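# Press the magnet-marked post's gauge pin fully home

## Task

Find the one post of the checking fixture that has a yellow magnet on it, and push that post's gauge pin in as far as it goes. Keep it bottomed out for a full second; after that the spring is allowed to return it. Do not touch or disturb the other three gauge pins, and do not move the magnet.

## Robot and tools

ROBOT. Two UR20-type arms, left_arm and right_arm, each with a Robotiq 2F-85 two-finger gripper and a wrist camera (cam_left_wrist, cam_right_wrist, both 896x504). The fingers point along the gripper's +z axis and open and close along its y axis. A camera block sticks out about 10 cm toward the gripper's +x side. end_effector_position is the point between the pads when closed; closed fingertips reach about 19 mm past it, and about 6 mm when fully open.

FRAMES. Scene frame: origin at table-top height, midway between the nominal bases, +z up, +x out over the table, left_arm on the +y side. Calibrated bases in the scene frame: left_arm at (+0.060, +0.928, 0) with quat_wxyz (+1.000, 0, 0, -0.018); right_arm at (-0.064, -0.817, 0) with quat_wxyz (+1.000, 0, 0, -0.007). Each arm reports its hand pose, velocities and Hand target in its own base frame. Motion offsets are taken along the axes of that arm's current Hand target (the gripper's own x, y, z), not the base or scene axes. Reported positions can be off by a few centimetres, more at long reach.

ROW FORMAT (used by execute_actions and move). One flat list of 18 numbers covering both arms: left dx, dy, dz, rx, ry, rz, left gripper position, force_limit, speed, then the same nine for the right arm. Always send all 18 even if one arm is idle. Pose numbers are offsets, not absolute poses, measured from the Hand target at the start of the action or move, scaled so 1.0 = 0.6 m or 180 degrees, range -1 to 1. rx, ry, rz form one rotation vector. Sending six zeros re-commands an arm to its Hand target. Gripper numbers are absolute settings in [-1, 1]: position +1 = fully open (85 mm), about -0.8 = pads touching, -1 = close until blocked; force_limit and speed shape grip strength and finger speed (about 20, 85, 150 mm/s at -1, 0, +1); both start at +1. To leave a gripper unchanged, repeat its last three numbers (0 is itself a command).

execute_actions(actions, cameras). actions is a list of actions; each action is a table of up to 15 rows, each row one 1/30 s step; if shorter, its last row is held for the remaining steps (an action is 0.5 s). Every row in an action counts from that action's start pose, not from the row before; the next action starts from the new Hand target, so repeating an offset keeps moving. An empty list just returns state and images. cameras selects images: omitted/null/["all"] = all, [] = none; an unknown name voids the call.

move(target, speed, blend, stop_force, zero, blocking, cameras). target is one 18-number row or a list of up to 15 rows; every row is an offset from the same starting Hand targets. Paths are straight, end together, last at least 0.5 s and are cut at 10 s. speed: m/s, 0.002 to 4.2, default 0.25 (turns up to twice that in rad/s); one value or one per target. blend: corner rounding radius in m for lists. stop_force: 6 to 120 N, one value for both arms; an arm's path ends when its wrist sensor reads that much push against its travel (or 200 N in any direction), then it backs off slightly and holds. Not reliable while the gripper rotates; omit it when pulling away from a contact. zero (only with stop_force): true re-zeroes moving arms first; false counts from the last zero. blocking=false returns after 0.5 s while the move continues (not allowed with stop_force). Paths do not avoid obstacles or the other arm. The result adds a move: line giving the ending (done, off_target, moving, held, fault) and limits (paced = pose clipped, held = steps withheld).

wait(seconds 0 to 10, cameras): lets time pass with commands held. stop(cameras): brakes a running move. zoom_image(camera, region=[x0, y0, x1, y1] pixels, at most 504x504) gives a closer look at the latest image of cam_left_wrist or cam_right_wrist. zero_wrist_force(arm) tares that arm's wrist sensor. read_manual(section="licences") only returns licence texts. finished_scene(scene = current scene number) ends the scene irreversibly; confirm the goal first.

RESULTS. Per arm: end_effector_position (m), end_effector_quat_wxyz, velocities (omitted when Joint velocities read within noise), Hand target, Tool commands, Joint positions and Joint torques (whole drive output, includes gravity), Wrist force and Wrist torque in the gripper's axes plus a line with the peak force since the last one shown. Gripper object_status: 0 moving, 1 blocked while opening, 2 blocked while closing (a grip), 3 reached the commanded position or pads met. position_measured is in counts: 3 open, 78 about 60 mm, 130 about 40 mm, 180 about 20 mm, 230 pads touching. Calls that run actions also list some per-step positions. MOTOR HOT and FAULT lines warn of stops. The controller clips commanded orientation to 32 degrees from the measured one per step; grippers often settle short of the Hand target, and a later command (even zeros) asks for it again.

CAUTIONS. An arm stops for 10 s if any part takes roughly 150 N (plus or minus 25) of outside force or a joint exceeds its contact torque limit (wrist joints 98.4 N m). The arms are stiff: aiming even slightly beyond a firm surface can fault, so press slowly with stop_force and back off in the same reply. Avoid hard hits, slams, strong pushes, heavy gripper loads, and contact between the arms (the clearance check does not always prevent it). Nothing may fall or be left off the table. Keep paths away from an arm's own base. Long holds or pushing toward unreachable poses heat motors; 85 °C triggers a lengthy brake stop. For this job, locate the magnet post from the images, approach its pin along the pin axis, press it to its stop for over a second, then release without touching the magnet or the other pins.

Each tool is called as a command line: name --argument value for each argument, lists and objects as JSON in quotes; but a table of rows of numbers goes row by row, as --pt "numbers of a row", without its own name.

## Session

execute_actions --actions '[]'

zoom_image --camera "cam_right_wrist" --region '[160, 40, 480, 280]'

Scene clock: 0.00 s.
left_arm: end_effector_position=(+1.6020, +0.5513, +0.3701) position_measured=3 object_status=3 end_effector_quat_wxyz=(-0.049, +0.940, +0.190, +0.279) | right_arm: end_effector_position=(+0.4481, +0.4679, +0.3319) position_measured=3 object_status=3 end_effector_quat_wxyz=(-0.272, +0.502, +0.649, +0.503)
Joint positions: left_arm=[0.193 -0.686 0.985 -2.439 -1.472 -3.319] | right_arm=[4.007 -1.969 -2.772 1.193 2.076 2.519]
Joint velocities: within noise
Joint torques (N m): no reading
Motor temperatures (°C): left_arm=[24 35 26 38 34 34] | right_arm=[28 35 36 37 34 38]
Wrist force (N): no reading
Wrist torque (N m): no reading
Wrist force, peak (N): no reading
Hand target: left_arm +1.6020, +0.5513, +0.3701; -0.049, +0.940, +0.190, +0.279 | right_arm +0.4481, +0.4679, +0.3319; -0.272, +0.502, +0.649, +0.503
Tool commands: left_gripper/position=+1.0 left_gripper/force_limit=+1.0 left_gripper/speed=+1.0 right_gripper/position=+1.0 right_gripper/force_limit=+1.0 right_gripper/speed=+1.0
camera_calibration:
cam_left_wrist: T_world_to_cam=[[0.280319, -0.958405, -0.0536817, 0.116011], [-0.933413, -0.259108, -0.248199, 1.75322], [0.223966, 0.119682, -0.967221, 0.0591923], [0, 0, 0, 1]] pos_world=[1.5907, 0.558373, 0.498626]
cam_right_wrist: T_world_to_cam=[[0.956613, -0.13676, 0.257272, -0.433465], [0.120637, -0.61784, -0.776995, 0.502422], [0.265214, 0.774319, -0.574535, -0.162484], [0, 0, 0, 1]] pos_world=[0.39714, 0.37695, 0.408545]

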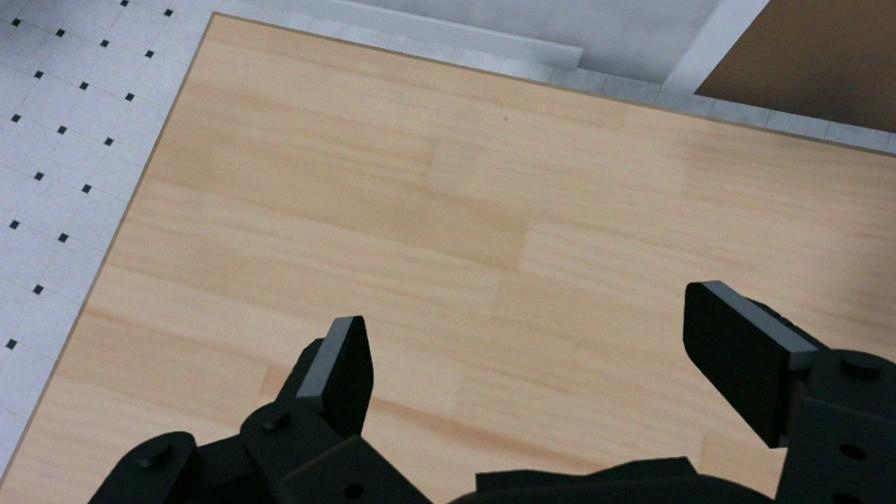

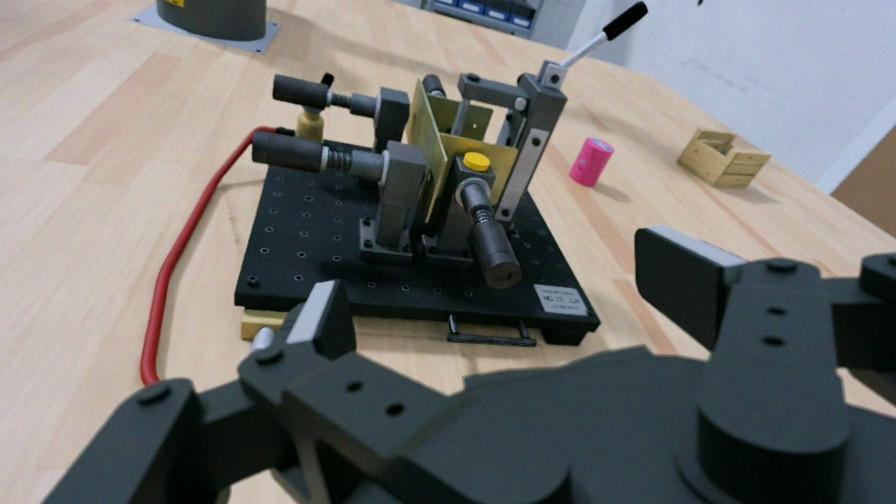

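Scaled by 1.575 from the camera's 896x504 image, which has a finer 1280x720 frame.

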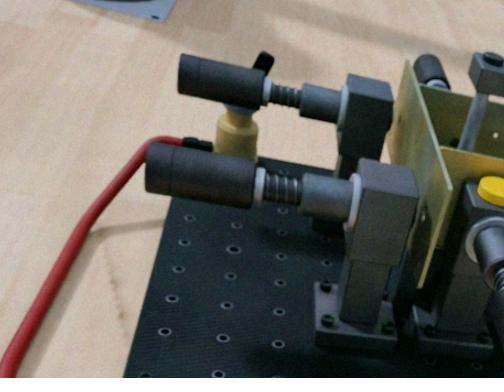

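move --target '[0,0,0,0,0,0,1,1,1,-0.178,0.076,0.279,0.0526,-0.016,0.1124,-0.85,-1,0]' --speed 0.25 --cameras '["cam_right_wrist"]'

zoom_image --camera "cam_right_wrist" --region '[350, 80, 650, 350]'

Scene clock: 2.87 s.
left_arm: end_effector_position=(+1.6020, +0.5513, +0.3701) position_measured=3 object_status=3 end_effector_quat_wxyz=(-0.049, +0.940, +0.190, +0.279) | right_arm: end_effector_position=(+0.5528, +0.5819, +0.1996) position_measured=232 object_status=3 end_effector_quat_wxyz=(-0.380, +0.597, +0.596, +0.380)
Joint positions: left_arm=[0.193 -0.686 0.985 -2.439 -1.472 -3.319] | right_arm=[3.937 -2.191 -2.526 0.996 2.258 2.749]
Joint velocities: within noise
Joint torques (N m): left_arm=[-4.88 -273.93 -109.46 -11.07 1.64 0.03] | right_arm=[-14.73 121.77 30.52 3.19 7.33 5.86]
Motor temperatures (°C): left_arm=[24 35 26 38 34 34] | right_arm=[28 35 36 37 34 38]
Wrist force (N): left_arm=[0.6 0.0 -0.2] | right_arm=[-1.1 0.4 0.5]
Wrist torque (N m): left_arm=[0.01 -0.09 0.00] | right_arm=[0.08 0.47 -0.27]
Wrist force, peak (N): left_arm=[0.7 -0.5 -0.3] | right_arm=[-1.8 2.1 2.8]
Hand target: left_arm +1.6020, +0.5513, +0.3701; -0.049, +0.940, +0.190, +0.279 | right_arm +0.5529, +0.5820, +0.1995; -0.380, +0.597, +0.596, +0.379
Off the commanded pose: left_arm 0.000 m, 0 deg | right_arm 0.000 m, 0 deg.
move: done
camera_calibration:
cam_right_wrist: T_world_to_cam=[[0.983968, -0.133025, -0.118788, -0.426178], [-0.177264, -0.65635, -0.733336, 0.635773], [0.0195849, 0.742636, -0.669408, -0.181318], [0, 0, 0, 1]] pos_world=[0.535597, 0.495251, 0.294235]
Images, in order (width x height): cam_right_wrist 896x504.

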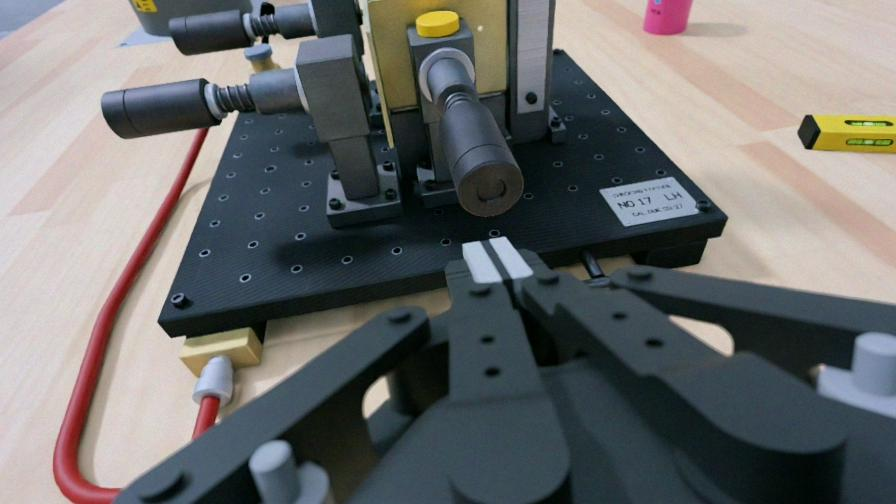

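Scaled by 1.680 from the camera's 896x504 image, which has a finer 1280x720 frame.

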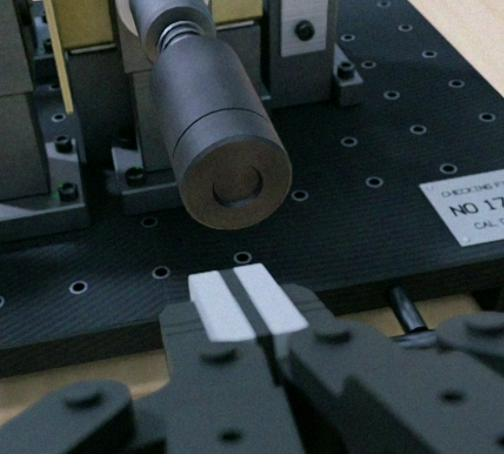

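move --target '[0,0,0,0,0,0,1,1,1,0.029,0.0242,0.107,0,0,0,-0.85,-1,0]' --speed 0.15 --cameras '["cam_right_wrist"]'

zoom_image --camera "cam_right_wrist" --region '[350, 80, 650, 350]'

Scene clock: 4.83 s.
left_arm: end_effector_position=(+1.6020, +0.5513, +0.3701) position_measured=3 object_status=3 end_effector_quat_wxyz=(-0.049, +0.940, +0.190, +0.279) | right_arm: end_effector_position=(+0.5673, +0.6473, +0.1881) position_measured=232 object_status=3 end_effector_quat_wxyz=(-0.380, +0.597, +0.596, +0.379)
Joint positions: left_arm=[0.193 -0.686 0.985 -2.439 -1.472 -3.319] | right_arm=[3.993 -2.219 -2.456 0.977 2.211 2.787]
Joint velocities: within noise
Joint torques (N m): left_arm=[4.05 -279.5 -107.78 -11.44 1.82 0.37] | right_arm=[26.31 124.89 33.49 3.16 -2.99 6.54]
Motor temperatures (°C): left_arm=[24 35 26 38 34 34] | right_arm=[28 35 36 37 34 38]
Wrist force (N): left_arm=[0.0 0.0 -0.2] | right_arm=[-1.0 0.7 0.3]
Wrist torque (N m): left_arm=[0.01 0.02 0.00] | right_arm=[0.18 0.48 -0.28]
Wrist force, peak (N): left_arm=[0.7 -0.2 -0.2] | right_arm=[-0.1 1.0 2.1]
Hand target: left_arm +1.6020, +0.5513, +0.3701; -0.049, +0.940, +0.190, +0.279 | right_arm +0.5674, +0.6475, +0.1881; -0.380, +0.597, +0.596, +0.379
Off the commanded pose: left_arm 0.000 m, 0 deg | right_arm 0.000 m, 0 deg.
move: done
camera_calibration:
cam_right_wrist: T_world_to_cam=[[0.983935, -0.133019, -0.119072, -0.4331], [-0.177472, -0.656345, -0.733291, 0.673017], [0.0193891, 0.742642, -0.669408, -0.23784], [0, 0, 0, 1]] pos_world=[0.550196, 0.560751, 0.282735]
Images, in order (width x height): cam_right_wrist 896x504.

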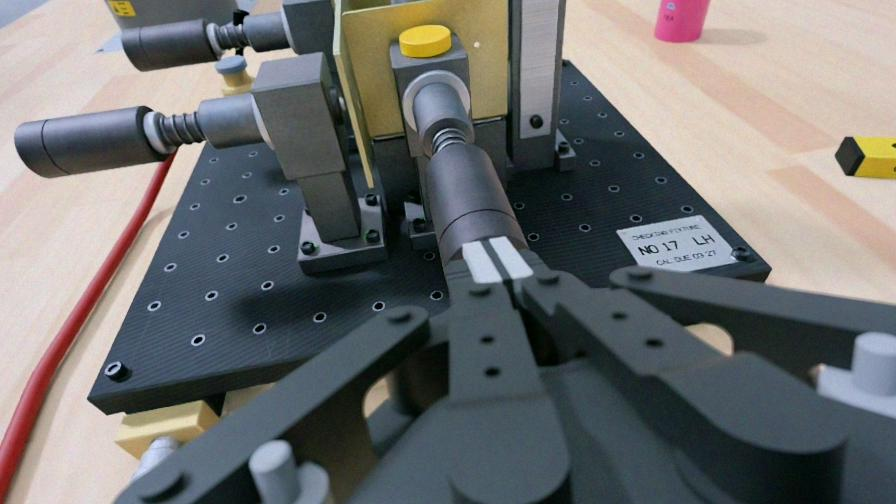

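Scaled by 1.680 from the camera's 896x504 image, which has a finer 1280x720 frame.

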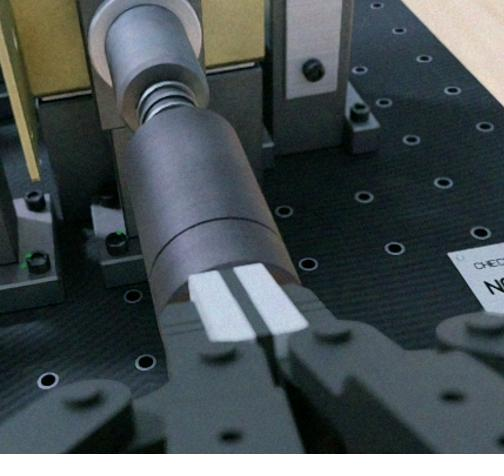

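move --pt "0 0 0 0 0 0 1 1 1 0.0145 0 0.0153 0 0 0 -0.85 -1 0" --pt "0 0 0 0 0 0 1 1 1 0.0244 0 0.0364 0 0 0 -0.85 -1 0" --pt "0 0 0 0 0 0 1 1 1 0.0483 0 0.0878 0 0 0 -0.85 -1 0" --speed '[0.05,0.02,0.008]' --stop_force 50 --cameras '["cam_right_wrist"]'

wait --seconds 0.7 --cameras '["cam_right_wrist"]'

Scene clock: 9.50 s.
left_arm: end_effector_position=(+1.6020, +0.5513, +0.3701) position_measured=3 object_status=3 end_effector_quat_wxyz=(-0.049, +0.940, +0.190, +0.279) | right_arm: end_effector_position=(+0.5674, +0.6874, +0.1921) position_measured=232 object_status=3 end_effector_quat_wxyz=(-0.380, +0.597, +0.596, +0.379)
Joint positions: left_arm=[0.193 -0.686 0.985 -2.439 -1.472 -3.319] | right_arm=[4.033 -2.216 -2.423 0.956 2.177 2.812]
Joint velocities: within noise
Joint torques (N m): left_arm=[6.77 -282.68 -114.47 -11.29 3.75 1.1] | right_arm=[10.18 140.71 35.97 8.61 5.23 -7.32]
Motor temperatures (°C): left_arm=[24 35 26 38 34 34] | right_arm=[28 35 36 37 34 38]
Wrist force (N): left_arm=[0.1 0.2 -0.2] | right_arm=[-7.7 -7.4 -57.7]
Wrist torque (N m): left_arm=[0.04 -0.01 0.00] | right_arm=[0.01 -0.04 -0.17]
Wrist force, peak (N): left_arm=[0.7 -0.2 -0.3] | right_arm=[-15.9 -6.9 -76.3]
Hand target: left_arm +1.6020, +0.5513, +0.3701; -0.049, +0.940, +0.190, +0.279 | right_arm +0.5674, +0.6874, +0.1921; -0.380, +0.597, +0.596, +0.379 (not the last commanded pose)
Off the commanded pose: left_arm 0.000 m, 0 deg | right_arm 0.020 m, 0 deg.
move: contact (right_arm); path passed 2 of 3 targets
camera_calibration:
cam_right_wrist: T_world_to_cam=[[0.983937, -0.133018, -0.119056, -0.427297], [-0.17746, -0.6564, -0.733244, 0.702283], [0.0193861, 0.742593, -0.669462, -0.264895], [0, 0, 0, 1]] pos_world=[0.550196, 0.600851, 0.286735]
Images, in order (width x height): cam_right_wrist 896x504.

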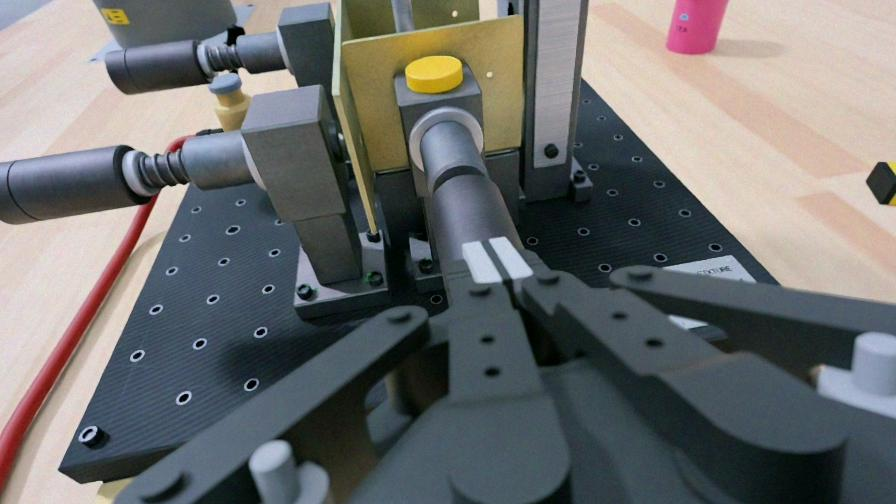

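Scene clock: 10.20 s.
left_arm: end_effector_position=(+1.6020, +0.5513, +0.3701) position_measured=3 object_status=3 end_effector_quat_wxyz=(-0.049, +0.940, +0.190, +0.279) | right_arm: end_effector_position=(+0.5674, +0.6874, +0.1921) position_measured=232 object_status=3 end_effector_quat_wxyz=(-0.380, +0.597, +0.596, +0.379)
Joint positions: left_arm=[0.193 -0.686 0.985 -2.439 -1.472 -3.319] | right_arm=[4.033 -2.216 -2.423 0.956 2.177 2.812]
Joint velocities: within noise
Joint torques (N m): left_arm=[4.24 -287.61 -112.85 -11.44 2.69 1.5] | right_arm=[5.73 142.1 34.43 8.84 5.2 -6.75]
Motor temperatures (°C): left_arm=[24 35 26 38 34 34] | right_arm=[28 35 36 37 34 38]
Wrist force (N): left_arm=[0.3 -0.3 -0.3] | right_arm=[-7.1 -7.0 -56.2]
Wrist torque (N m): left_arm=[-0.04 -0.03 -0.01] | right_arm=[0.07 -0.02 -0.17]
Wrist force, peak (N): left_arm=[0.5 -0.3 -0.3] | right_arm=[-7.5 -6.9 -57.3]
Hand target: left_arm +1.6020, +0.5513, +0.3701; -0.049, +0.940, +0.190, +0.279 | right_arm +0.5674, +0.6874, +0.1921; -0.380, +0.597, +0.596, +0.379 (not the last commanded pose)
Tool commands: left_gripper/position=+1.0 left_gripper/force_limit=+1.0 left_gripper/speed=+1.0 right_gripper/position=-0.85 right_gripper/force_limit=-1.0 right_gripper/speed=+0.0
Off the commanded pose: left_arm 0.000 m, 0 deg | right_arm 0.020 m, 0 deg.
wait: 0.70 s; at rest by 0.17 s
camera_calibration:
cam_right_wrist: T_world_to_cam=[[0.983934, -0.133027, -0.119066, -0.427286], [-0.177475, -0.656398, -0.733242, 0.702289], [0.0193864, 0.742593, -0.669462, -0.264896], [0, 0, 0, 1]] pos_world=[0.550196, 0.600851, 0.286735]
Images, in order (width x height): cam_right_wrist 896x504.

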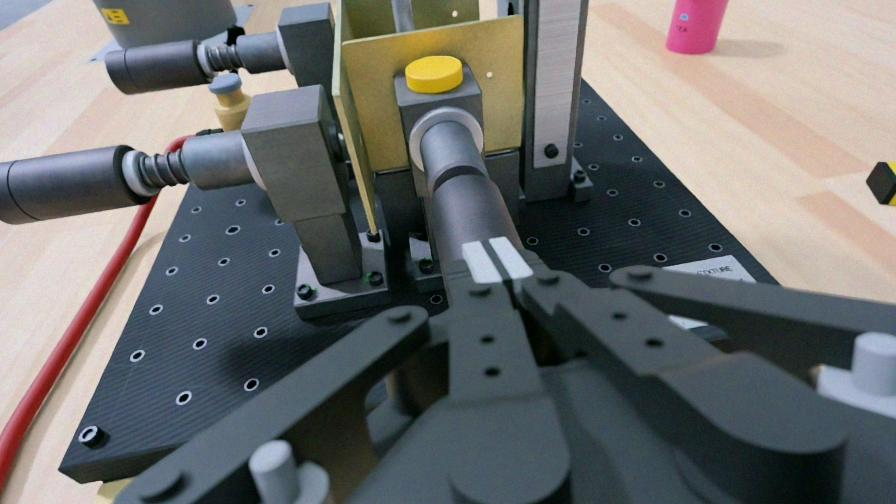

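finished_scene --scene 2

The scene is finished: the task was done.


## Next scene

The same job, from a new start.

execute_actions --actions '[]'

Scene clock: 0.00 s.
left_arm: end_effector_position=(+0.3071, -0.4220, +0.1602) position_measured=3 object_status=3 end_effector_quat_wxyz=(+0.066, +0.956, -0.074, +0.275) | right_arm: end_effector_position=(+0.4900, -0.3027, +0.2369) position_measured=3 object_status=3 end_effector_quat_wxyz=(+0.548, -0.467, -0.511, -0.471)
Joint positions: left_arm=[-1.763 -1.739 2.857 -2.766 -1.003 1.555] | right_arm=[2.511 -2.074 -2.06 -2.212 2.389 -0.015]
Joint velocities: within noise
Joint torques (N m): no reading
Motor temperatures (°C): left_arm=[24 35 26 38 34 33] | right_arm=[28 35 35 36 33 38]
Wrist force (N): no reading
Wrist torque (N m): no reading
Wrist force, peak (N): no reading
Hand target: left_arm +0.3071, -0.4220, +0.1602; +0.066, +0.956, -0.074, +0.275 | right_arm +0.4900, -0.3027, +0.2369; +0.548, -0.467, -0.511, -0.471
Tool commands: left_gripper/position=+1.0 left_gripper/force_limit=+1.0 left_gripper/speed=+1.0 right_gripper/position=+1.0 right_gripper/force_limit=+1.0 right_gripper/speed=+1.0
camera_calibration:
cam_left_wrist: T_world_to_cam=[[-0.285835, -0.958093, 0.0188626, -0.30276], [-0.929607, 0.27245, -0.248197, 0.463413], [0.232657, -0.0884782, -0.968526, 0.172428], [0, 0, 0, 1]] pos_world=[0.304136, -0.401073, 0.28773]
cam_right_wrist: T_world_to_cam=[[0.978979, 0.0562001, -0.196068, -0.399553], [-0.174505, -0.266853, -0.947807, 0.238768], [-0.105588, 0.962097, -0.251436, 0.530477], [0, 0, 0, 1]] pos_world=[0.488832, -0.424199, 0.281347]

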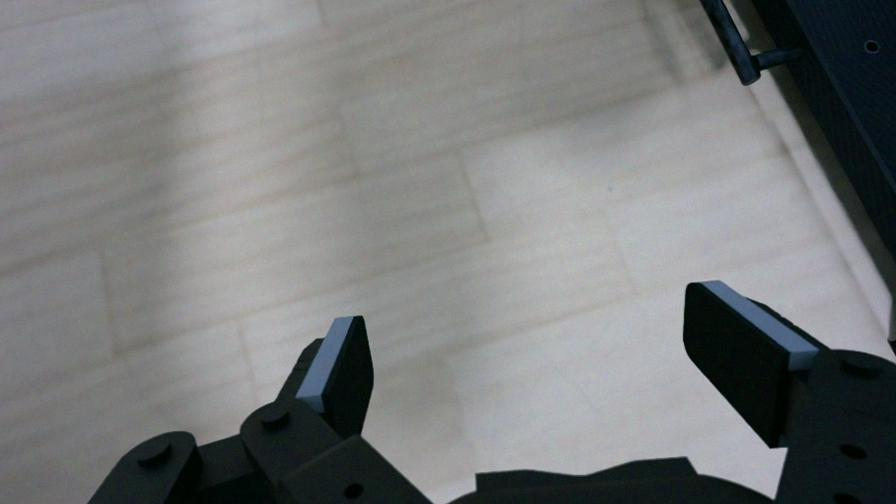

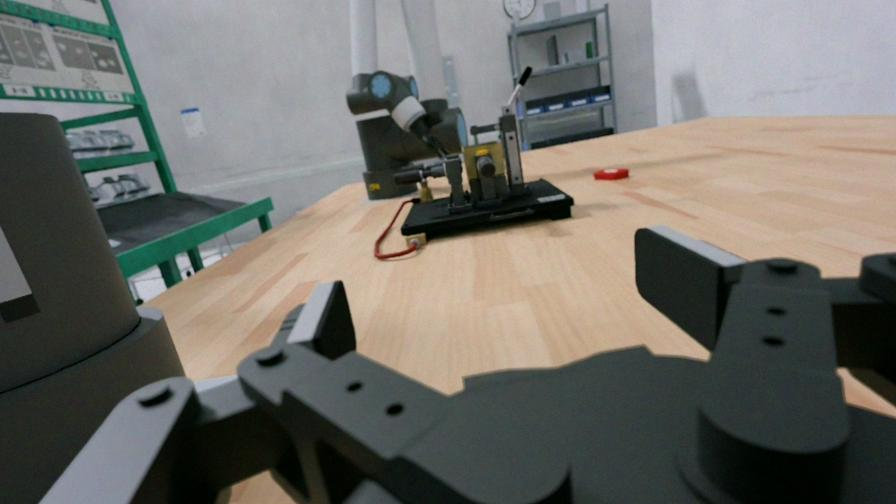

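zoom_image --camera "cam_right_wrist" --region '[360, 60, 620, 260]'

Scaled by 1.938 from the camera's 896x504 image, which has a finer 1280x720 frame.

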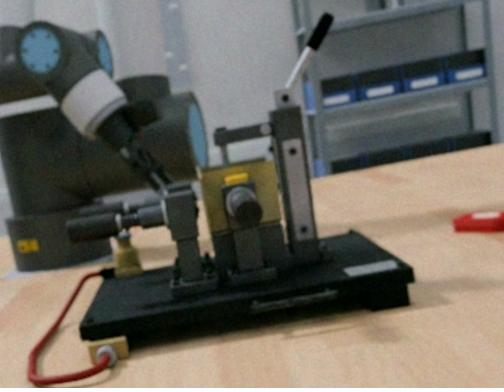

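move --target '[0,0,0,0,0,0,1,1,1,0.3075,0.1835,0.0785,0,-0.374,0,-0.85,-1,0]' --speed 0.6 --cameras '[]'

move --target '[0,0,0,0,0,0,1,1,1,0.5895,0.047,0.312,0,0,0,-0.85,-1,0]' --speed 0.5 --cameras '["cam_right_wrist"]'

Scene clock: 3.57 s.
left_arm: end_effector_position=(+0.3071, -0.4220, +0.1602) position_measured=3 object_status=3 end_effector_quat_wxyz=(+0.066, +0.956, -0.074, +0.275) | right_arm: end_effector_position=(+0.6000, -0.2498, +0.4198) position_measured=232 object_status=3 end_effector_quat_wxyz=(-0.173, +0.649, +0.729, +0.133)
Joint positions: left_arm=[-1.763 -1.739 2.857 -2.766 -1.003 1.555] | right_arm=[2.86 -1.464 -2.157 -1.301 1.961 1.132]
Joint velocities: within noise
Joint torques (N m): left_arm=[4.67 -5.84 -57.84 -9.12 3.49 -0.87] | right_arm=[9.71 76.01 83.29 13.74 -1.59 6.18]
Motor temperatures (°C): left_arm=[24 35 26 38 34 33] | right_arm=[28 35 35 36 33 38]
Wrist force (N): left_arm=[0.1 -0.2 -0.1] | right_arm=[0.2 2.0 2.0]
Wrist torque (N m): left_arm=[-0.03 -0.01 0.00] | right_arm=[1.25 0.06 -0.16]
Wrist force, peak (N): left_arm=[-0.1 -0.5 -0.3] | right_arm=[2.5 2.9 0.2]
Hand target: left_arm +0.3071, -0.4220, +0.1602; +0.066, +0.956, -0.074, +0.275 | right_arm +0.6000, -0.2497, +0.4198; -0.173, +0.649, +0.729, +0.133
Off the commanded pose: left_arm 0.000 m, 0 deg | right_arm 0.000 m, 0 deg.
move: done
No camera images: "cameras" was empty.

Scene clock: 5.17 s.
left_arm: end_effector_position=(+0.3071, -0.4220, +0.1602) position_measured=3 object_status=3 end_effector_quat_wxyz=(+0.066, +0.956, -0.074, +0.275) | right_arm: end_effector_position=(+0.5788, +0.1503, +0.3997) position_measured=232 object_status=3 end_effector_quat_wxyz=(-0.173, +0.649, +0.729, +0.133) end_effector_velocity=(+0.000, +0.001, +0.000) end_effector_angular_velocity=(+0.000, +0.000, -0.002)
Joint positions: left_arm=[-1.763 -1.739 2.857 -2.766 -1.003 1.555] | right_arm=[3.496 -1.326 -2.365 -0.943 2.004 1.827]
Joint velocities: left_arm=[within noise] | right_arm=[0.002 0.001 -0.001 0.002 0 0.005]
Joint torques (N m): left_arm=[4.51 -14.3 -58.35 -8.23 4.33 -1.17] | right_arm=[21.66 7.87 80.92 15.22 -1.71 6.17]
Motor temperatures (°C): left_arm=[24 35 26 38 34 33] | right_arm=[28 35 35 36 33 38]
Wrist force (N): left_arm=[-0.1 0.1 0.0] | right_arm=[-1.1 2.1 2.0]
Wrist torque (N m): left_arm=[0.03 0.02 0.00] | right_arm=[1.03 0.31 -0.34]
Wrist force, peak (N): left_arm=[0.2 -0.3 -0.4] | right_arm=[3.3 2.9 3.7]
Hand target: left_arm +0.3071, -0.4220, +0.1602; +0.066, +0.956, -0.074, +0.275 | right_arm +0.5788, +0.1504, +0.3997; -0.173, +0.649, +0.729, +0.133
Off the commanded pose: left_arm 0.000 m, 0 deg | right_arm 0.000 m, 0 deg.
move: done
camera_calibration:
cam_right_wrist: T_world_to_cam=[[0.997744, -0.0570119, -0.0354425, -0.538063], [-0.0613757, -0.988588, -0.137575, 0.248558], [-0.0271946, 0.13944, -0.989857, 0.51849], [0, 0, 0, 1]] pos_world=[0.566205, 0.142747, 0.528356]
Images, in order (width x height): cam_right_wrist 896x504.

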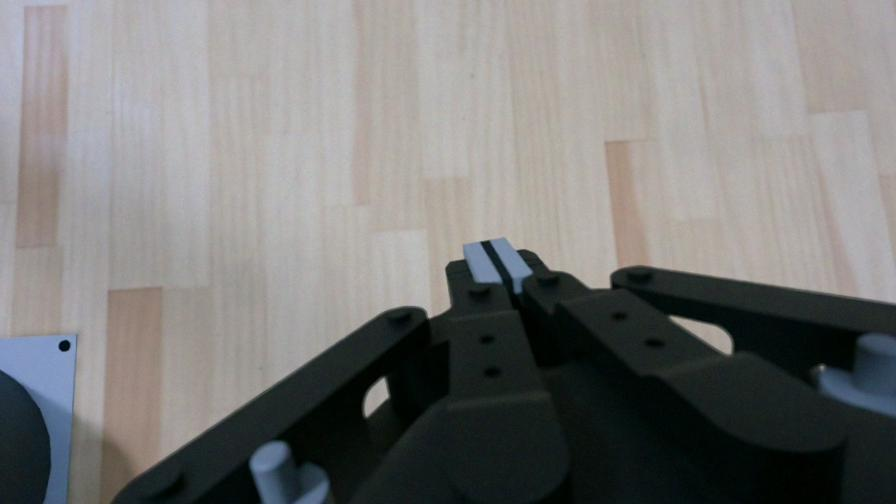

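move --target '[0,0,0,0,0,0,1,1,1,0.475,-0.137,0.412,-0.0856,0.2193,0.0857,-0.85,-1,0]' --speed 0.5 --cameras '["cam_right_wrist"]'

zoom_image --camera "cam_right_wrist" --region '[350, 0, 650, 270]'

Scene clock: 7.47 s.
left_arm: end_effector_position=(+0.3071, -0.4220, +0.1602) position_measured=3 object_status=3 end_effector_quat_wxyz=(+0.066, +0.956, -0.074, +0.275) | right_arm: end_effector_position=(+0.4500, +0.5003, +0.2995) position_measured=232 object_status=3 end_effector_quat_wxyz=(-0.336, +0.673, +0.512, +0.414)
Joint positions: left_arm=[-1.763 -1.739 2.857 -2.766 -1.003 1.555] | right_arm=[4.124 -1.968 -2.779 1.134 1.887 3.017]
Joint velocities: within noise
Joint torques (N m): left_arm=[10.39 -11.55 -61.21 -7.59 3.46 -0.44] | right_arm=[24.01 69.12 -4.65 13.62 -3.37 5.96]
Motor temperatures (°C): left_arm=[24 35 26 38 34 33] | right_arm=[28 35 35 36 33 38]
Wrist force (N): left_arm=[0.2 0.0 0.1] | right_arm=[0.8 1.4 1.6]
Wrist torque (N m): left_arm=[0.01 -0.03 0.00] | right_arm=[0.73 -0.20 0.10]
Wrist force, peak (N): left_arm=[0.4 0.1 -0.4] | right_arm=[1.3 -0.2 4.7]
Hand target: left_arm +0.3071, -0.4220, +0.1602; +0.066, +0.956, -0.074, +0.275 | right_arm +0.4500, +0.5003, +0.2994; -0.336, +0.673, +0.512, +0.414
Off the commanded pose: left_arm 0.000 m, 0 deg | right_arm 0.000 m, 0 deg.
move: done
camera_calibration:
cam_right_wrist: T_world_to_cam=[[0.916137, -0.373476, -0.14563, -0.165161], [-0.356514, -0.593012, -0.721966, 0.682829], [0.183277, 0.713339, -0.67643, -0.108786], [0, 0, 0, 1]] pos_world=[0.414686, 0.420843, 0.395341]
Images, in order (width x height): cam_right_wrist 896x504.

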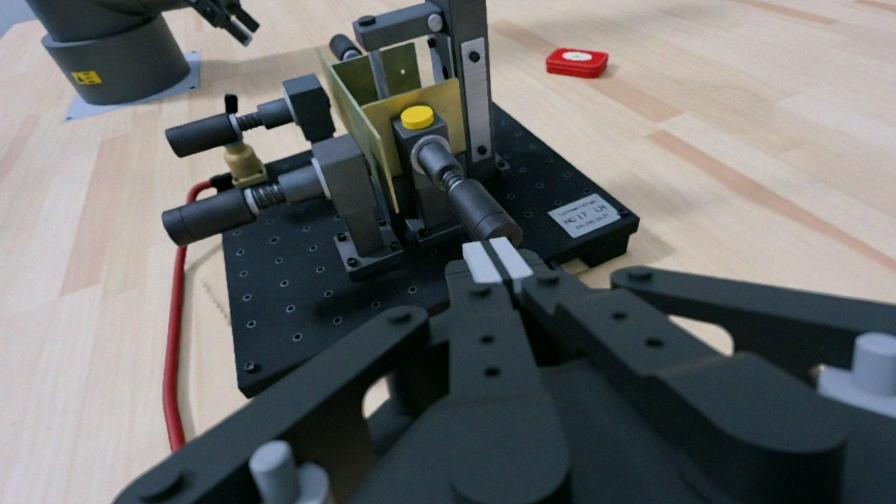

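Scaled by 1.680 from the camera's 896x504 image, which has a finer 1280x720 frame.

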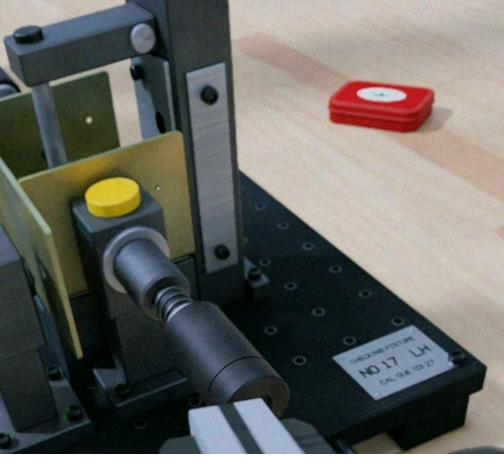

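move --target '[0,0,0,0,0,0,1,1,1,-0.0685,0.0823,0.2473,0.0803,0.0015,-0.0482,-0.85,-1,0]' --speed 0.25 --cameras '["cam_right_wrist"]'

zoom_image --camera "cam_right_wrist" --region '[350, 60, 650, 330]'

Scene clock: 9.63 s.
left_arm: end_effector_position=(+0.3071, -0.4220, +0.1602) position_measured=3 object_status=3 end_effector_quat_wxyz=(+0.066, +0.956, -0.074, +0.275) | right_arm: end_effector_position=(+0.5237, +0.6012, +0.1970) position_measured=232 object_status=3 end_effector_quat_wxyz=(-0.387, +0.584, +0.609, +0.372)
Joint positions: left_arm=[-1.763 -1.739 2.857 -2.766 -1.003 1.555] | right_arm=[3.981 -2.197 -2.534 1.011 2.256 2.749]
Joint velocities: within noise
Joint torques (N m): left_arm=[12.75 -3.19 -62.96 -7.39 3.78 -0.83] | right_arm=[-18.75 117.54 22.06 5.48 9.55 -7.57]
Motor temperatures (°C): left_arm=[24 35 26 38 34 33] | right_arm=[28 35 35 36 33 38]
Wrist force (N): left_arm=[0.1 0.0 -0.1] | right_arm=[-0.6 0.2 1.7]
Wrist torque (N m): left_arm=[0.00 -0.02 0.00] | right_arm=[0.27 0.20 0.00]
Wrist force, peak (N): left_arm=[0.0 -0.4 0.1] | right_arm=[-1.2 2.5 4.0]
Hand target: left_arm +0.3071, -0.4220, +0.1602; +0.066, +0.956, -0.074, +0.275 | right_arm +0.5238, +0.6012, +0.1969; -0.387, +0.584, +0.609, +0.372
Off the commanded pose: left_arm 0.000 m, 0 deg | right_arm 0.000 m, 0 deg.
move: done
camera_calibration:
cam_right_wrist: T_world_to_cam=[[0.988724, -0.092091, -0.118083, -0.422512], [-0.149361, -0.663127, -0.733453, 0.630897], [-0.0107599, 0.74282, -0.669405, -0.181067], [0, 0, 0, 1]] pos_world=[0.510031, 0.513956, 0.291635]
Images, in order (width x height): cam_right_wrist 896x504.

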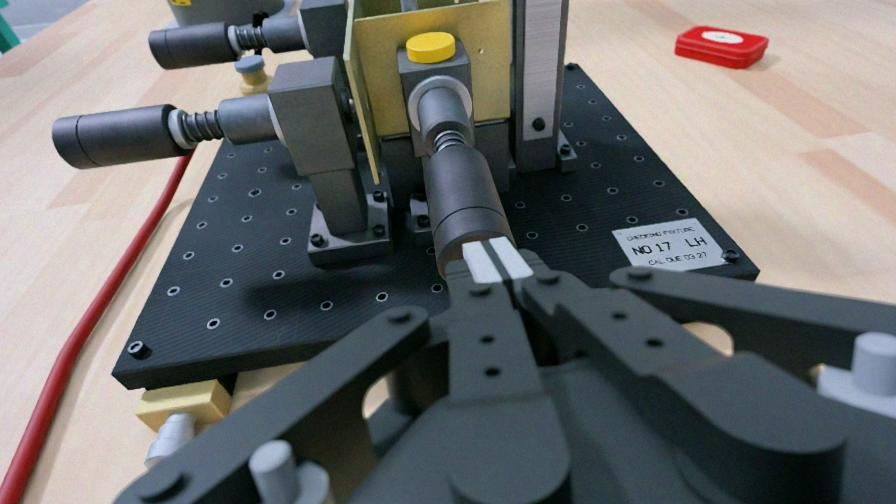

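Scaled by 1.680 from the camera's 896x504 image, which has a finer 1280x720 frame.

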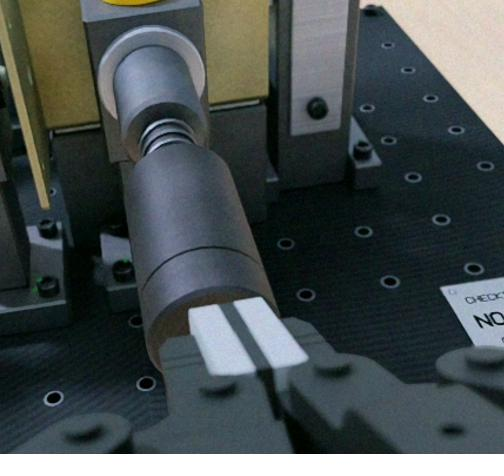

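move --target '[0,0,0,0,0,0,1,1,1,-0.0112,0.0055,0.0273,0,0,0,-0.85,-1,0]' --speed 0.1 --cameras '["cam_right_wrist"]'

zoom_image --camera "cam_right_wrist" --region '[400, 150, 560, 290]'

Scene clock: 13.07 s.
left_arm: end_effector_position=(+0.3071, -0.4220, +0.1602) position_measured=3 object_status=3 end_effector_quat_wxyz=(+0.066, +0.956, -0.074, +0.275) | right_arm: end_effector_position=(+0.5266, +0.6132, +0.1840) position_measured=232 object_status=3 end_effector_quat_wxyz=(-0.387, +0.584, +0.609, +0.372)
Joint positions: left_arm=[-1.763 -1.739 2.857 -2.766 -1.003 1.555] | right_arm=[3.991 -2.223 -2.519 1.027 2.248 2.756]
Joint velocities: within noise
Joint torques (N m): left_arm=[12.09 -7.75 -65.48 -7.05 3.91 -0.84] | right_arm=[18.07 112.32 21.85 13.96 -1.67 5.42]
Motor temperatures (°C): left_arm=[24 35 26 38 34 33] | right_arm=[28 35 35 36 33 38]
Wrist force (N): left_arm=[0.2 0.2 -0.2] | right_arm=[-0.3 0.1 1.1]
Wrist torque (N m): left_arm=[0.04 -0.03 0.00] | right_arm=[0.25 0.17 0.00]
Wrist force, peak (N): left_arm=[0.5 0.1 -0.3] | right_arm=[-0.7 0.7 2.1]
Hand target: left_arm +0.3071, -0.4220, +0.1602; +0.066, +0.956, -0.074, +0.275 | right_arm +0.5266, +0.6133, +0.1839; -0.387, +0.584, +0.609, +0.372
Off the commanded pose: left_arm 0.000 m, 0 deg | right_arm 0.000 m, 0 deg.
move: done
camera_calibration:
cam_right_wrist: T_world_to_cam=[[0.988737, -0.0919607, -0.118074, -0.425878], [-0.149266, -0.663202, -0.733405, 0.629796], [-0.0108624, 0.742769, -0.66946, -0.198631], [0, 0, 0, 1]] pos_world=[0.512931, 0.526055, 0.278635]
Images, in order (width x height): cam_right_wrist 896x504.

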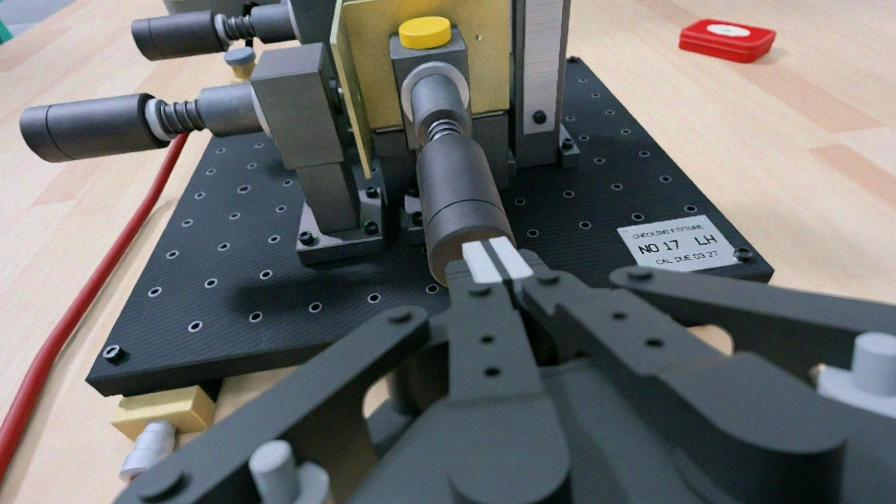

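Scaled by 3.150 from the camera's 896x504 image, which has a finer 1280x720 frame.

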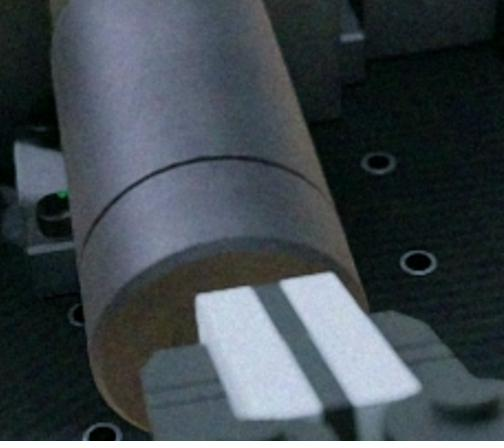

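move --pt "0 0 0 0 0 0 1 1 1 0.0099 -0.0027 0.0211 0 0 0 -0.85 -1 0" --pt "0 0 0 0 0 0 1 1 1 0.0219 -0.0027 0.0468 0 0 0 -0.85 -1 0" --pt "0 0 0 0 0 0 1 1 1 0.0423 -0.0027 0.0906 0 0 0 -0.85 -1 0" --speed '[0.04,0.018,0.008]' --stop_force 50 --cameras '["cam_right_wrist"]'

wait --seconds 0.7 --cameras '["cam_right_wrist"]'

zoom_image --camera "cam_right_wrist" --region '[360, 50, 600, 290]'

Scene clock: 17.23 s.
left_arm: end_effector_position=(+0.3071, -0.4220, +0.1602) position_measured=3 object_status=3 end_effector_quat_wxyz=(+0.066, +0.956, -0.074, +0.275) | right_arm: end_effector_position=(+0.5234, +0.6517, +0.1839) position_measured=232 object_status=3 end_effector_quat_wxyz=(-0.387, +0.584, +0.609, +0.372)
Joint positions: left_arm=[-1.763 -1.739 2.857 -2.766 -1.003 1.555] | right_arm=[4.036 -2.226 -2.491 1.02 2.209 2.787]
Joint velocities: within noise
Joint torques (N m): left_arm=[9.68 -6.72 -69.74 -7.35 4.81 -0.76] | right_arm=[13.31 131.28 22.9 8.1 9.44 -7.77]
Motor temperatures (°C): left_arm=[24 35 26 38 34 33] | right_arm=[28 35 35 36 33 38]
Wrist force (N): left_arm=[-0.2 0.0 -0.3] | right_arm=[-9.5 5.6 -51.7]
Wrist torque (N m): left_arm=[0.01 0.04 0.00] | right_arm=[0.25 0.06 -0.01]
Wrist force, peak (N): left_arm=[-0.2 0.2 -0.5] | right_arm=[-18.9 5.8 -74.1]
Hand target: left_arm +0.3071, -0.4220, +0.1602; +0.066, +0.956, -0.074, +0.275 | right_arm +0.5234, +0.6517, +0.1839; -0.387, +0.584, +0.609, +0.372 (not the last commanded pose)
Off the commanded pose: left_arm 0.000 m, 0 deg | right_arm 0.022 m, 0 deg.
move: contact (right_arm); path passed 2 of 3 targets
camera_calibration:
cam_right_wrist: T_world_to_cam=[[0.988723, -0.0920366, -0.118139, -0.419126], [-0.149364, -0.663241, -0.733349, 0.654769], [-0.0108598, 0.742725, -0.669509, -0.227217], [0, 0, 0, 1]] pos_world=[0.50973, 0.564455, 0.278535]
Images, in order (width x height): cam_right_wrist 896x504.

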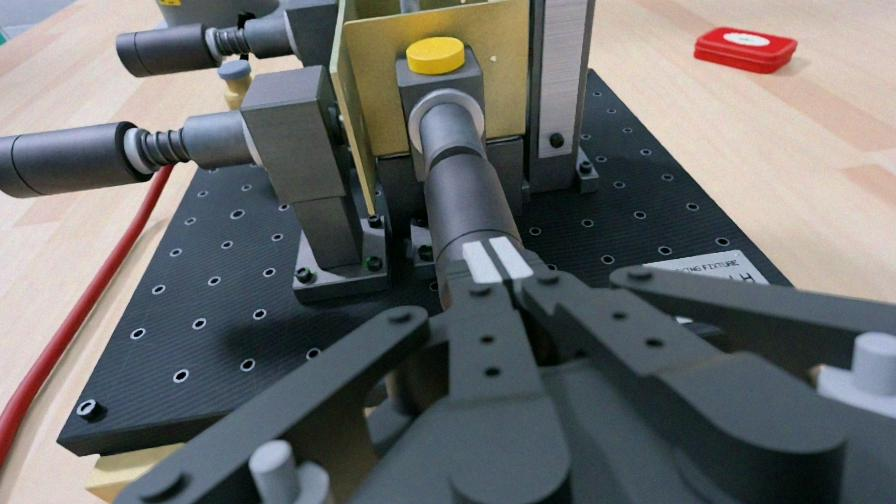

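Scene clock: 17.93 s.
left_arm: end_effector_position=(+0.3071, -0.4220, +0.1602) position_measured=3 object_status=3 end_effector_quat_wxyz=(+0.066, +0.956, -0.074, +0.275) | right_arm: end_effector_position=(+0.5234, +0.6517, +0.1839) position_measured=232 object_status=3 end_effector_quat_wxyz=(-0.387, +0.584, +0.609, +0.372)
Joint positions: left_arm=[-1.763 -1.739 2.857 -2.766 -1.003 1.555] | right_arm=[4.036 -2.226 -2.491 1.02 2.209 2.787]
Joint velocities: within noise
Joint torques (N m): left_arm=[11.04 -2.9 -67.4 -6.98 4.51 -0.77] | right_arm=[17.59 135.66 20.71 8.7 9.02 -7.5]
Motor temperatures (°C): left_arm=[24 35 26 38 34 33] | right_arm=[28 35 35 36 33 38]
Wrist force (N): left_arm=[0.2 0.3 -0.1] | right_arm=[-8.9 5.7 -49.9]
Wrist torque (N m): left_arm=[0.06 -0.04 0.00] | right_arm=[0.26 0.10 -0.01]
Wrist force, peak (N): left_arm=[-0.4 0.1 0.1] | right_arm=[-8.8 5.6 -51.5]
Hand target: left_arm +0.3071, -0.4220, +0.1602; +0.066, +0.956, -0.074, +0.275 | right_arm +0.5234, +0.6517, +0.1839; -0.387, +0.584, +0.609, +0.372 (not the last commanded pose)
Tool commands: left_gripper/position=+1.0 left_gripper/force_limit=+1.0 left_gripper/speed=+1.0 right_gripper/position=-0.85 right_gripper/force_limit=-1.0 right_gripper/speed=+0.0
Off the commanded pose: left_arm 0.000 m, 0 deg | right_arm 0.022 m, 0 deg.
wait: 0.70 s; at rest by 0.17 s
camera_calibration:
cam_right_wrist: T_world_to_cam=[[0.988723, -0.0920366, -0.118139, -0.419126], [-0.149364, -0.663241, -0.733349, 0.654769], [-0.0108598, 0.742725, -0.669509, -0.227217], [0, 0, 0, 1]] pos_world=[0.50973, 0.564455, 0.278535]
Images, in order (width x height): cam_right_wrist 896x504.

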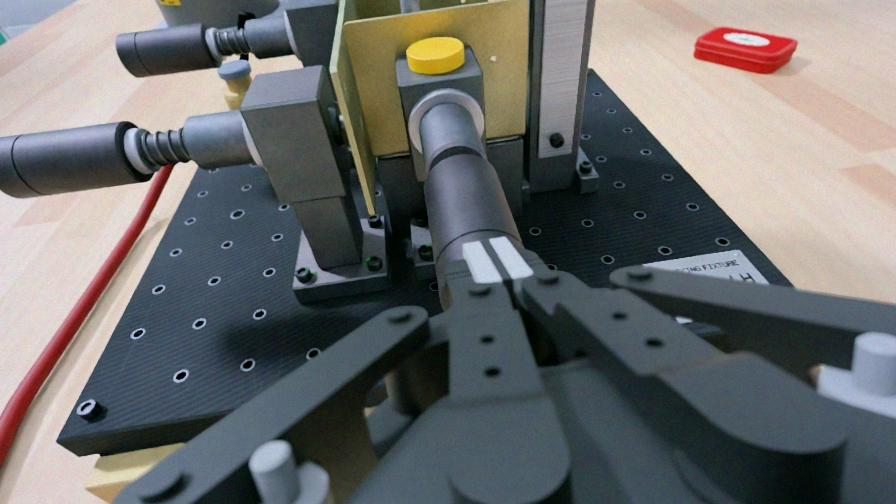

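Scaled by 2.100 from the camera's 896x504 image, which has a finer 1280x720 frame.

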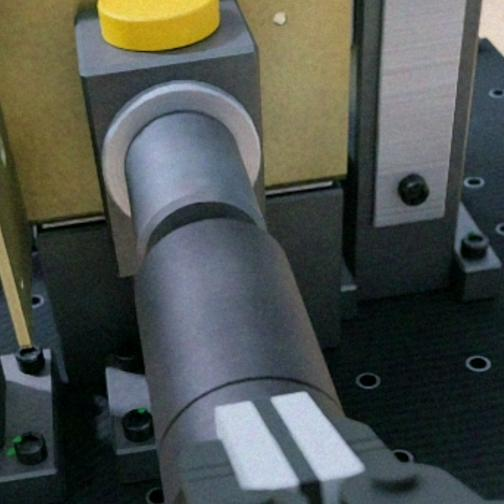

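Spring fully closed, pressed against its stop at about 50 N, and held for over a second.

finished_scene --scene 3

The scene is finished: the task was done.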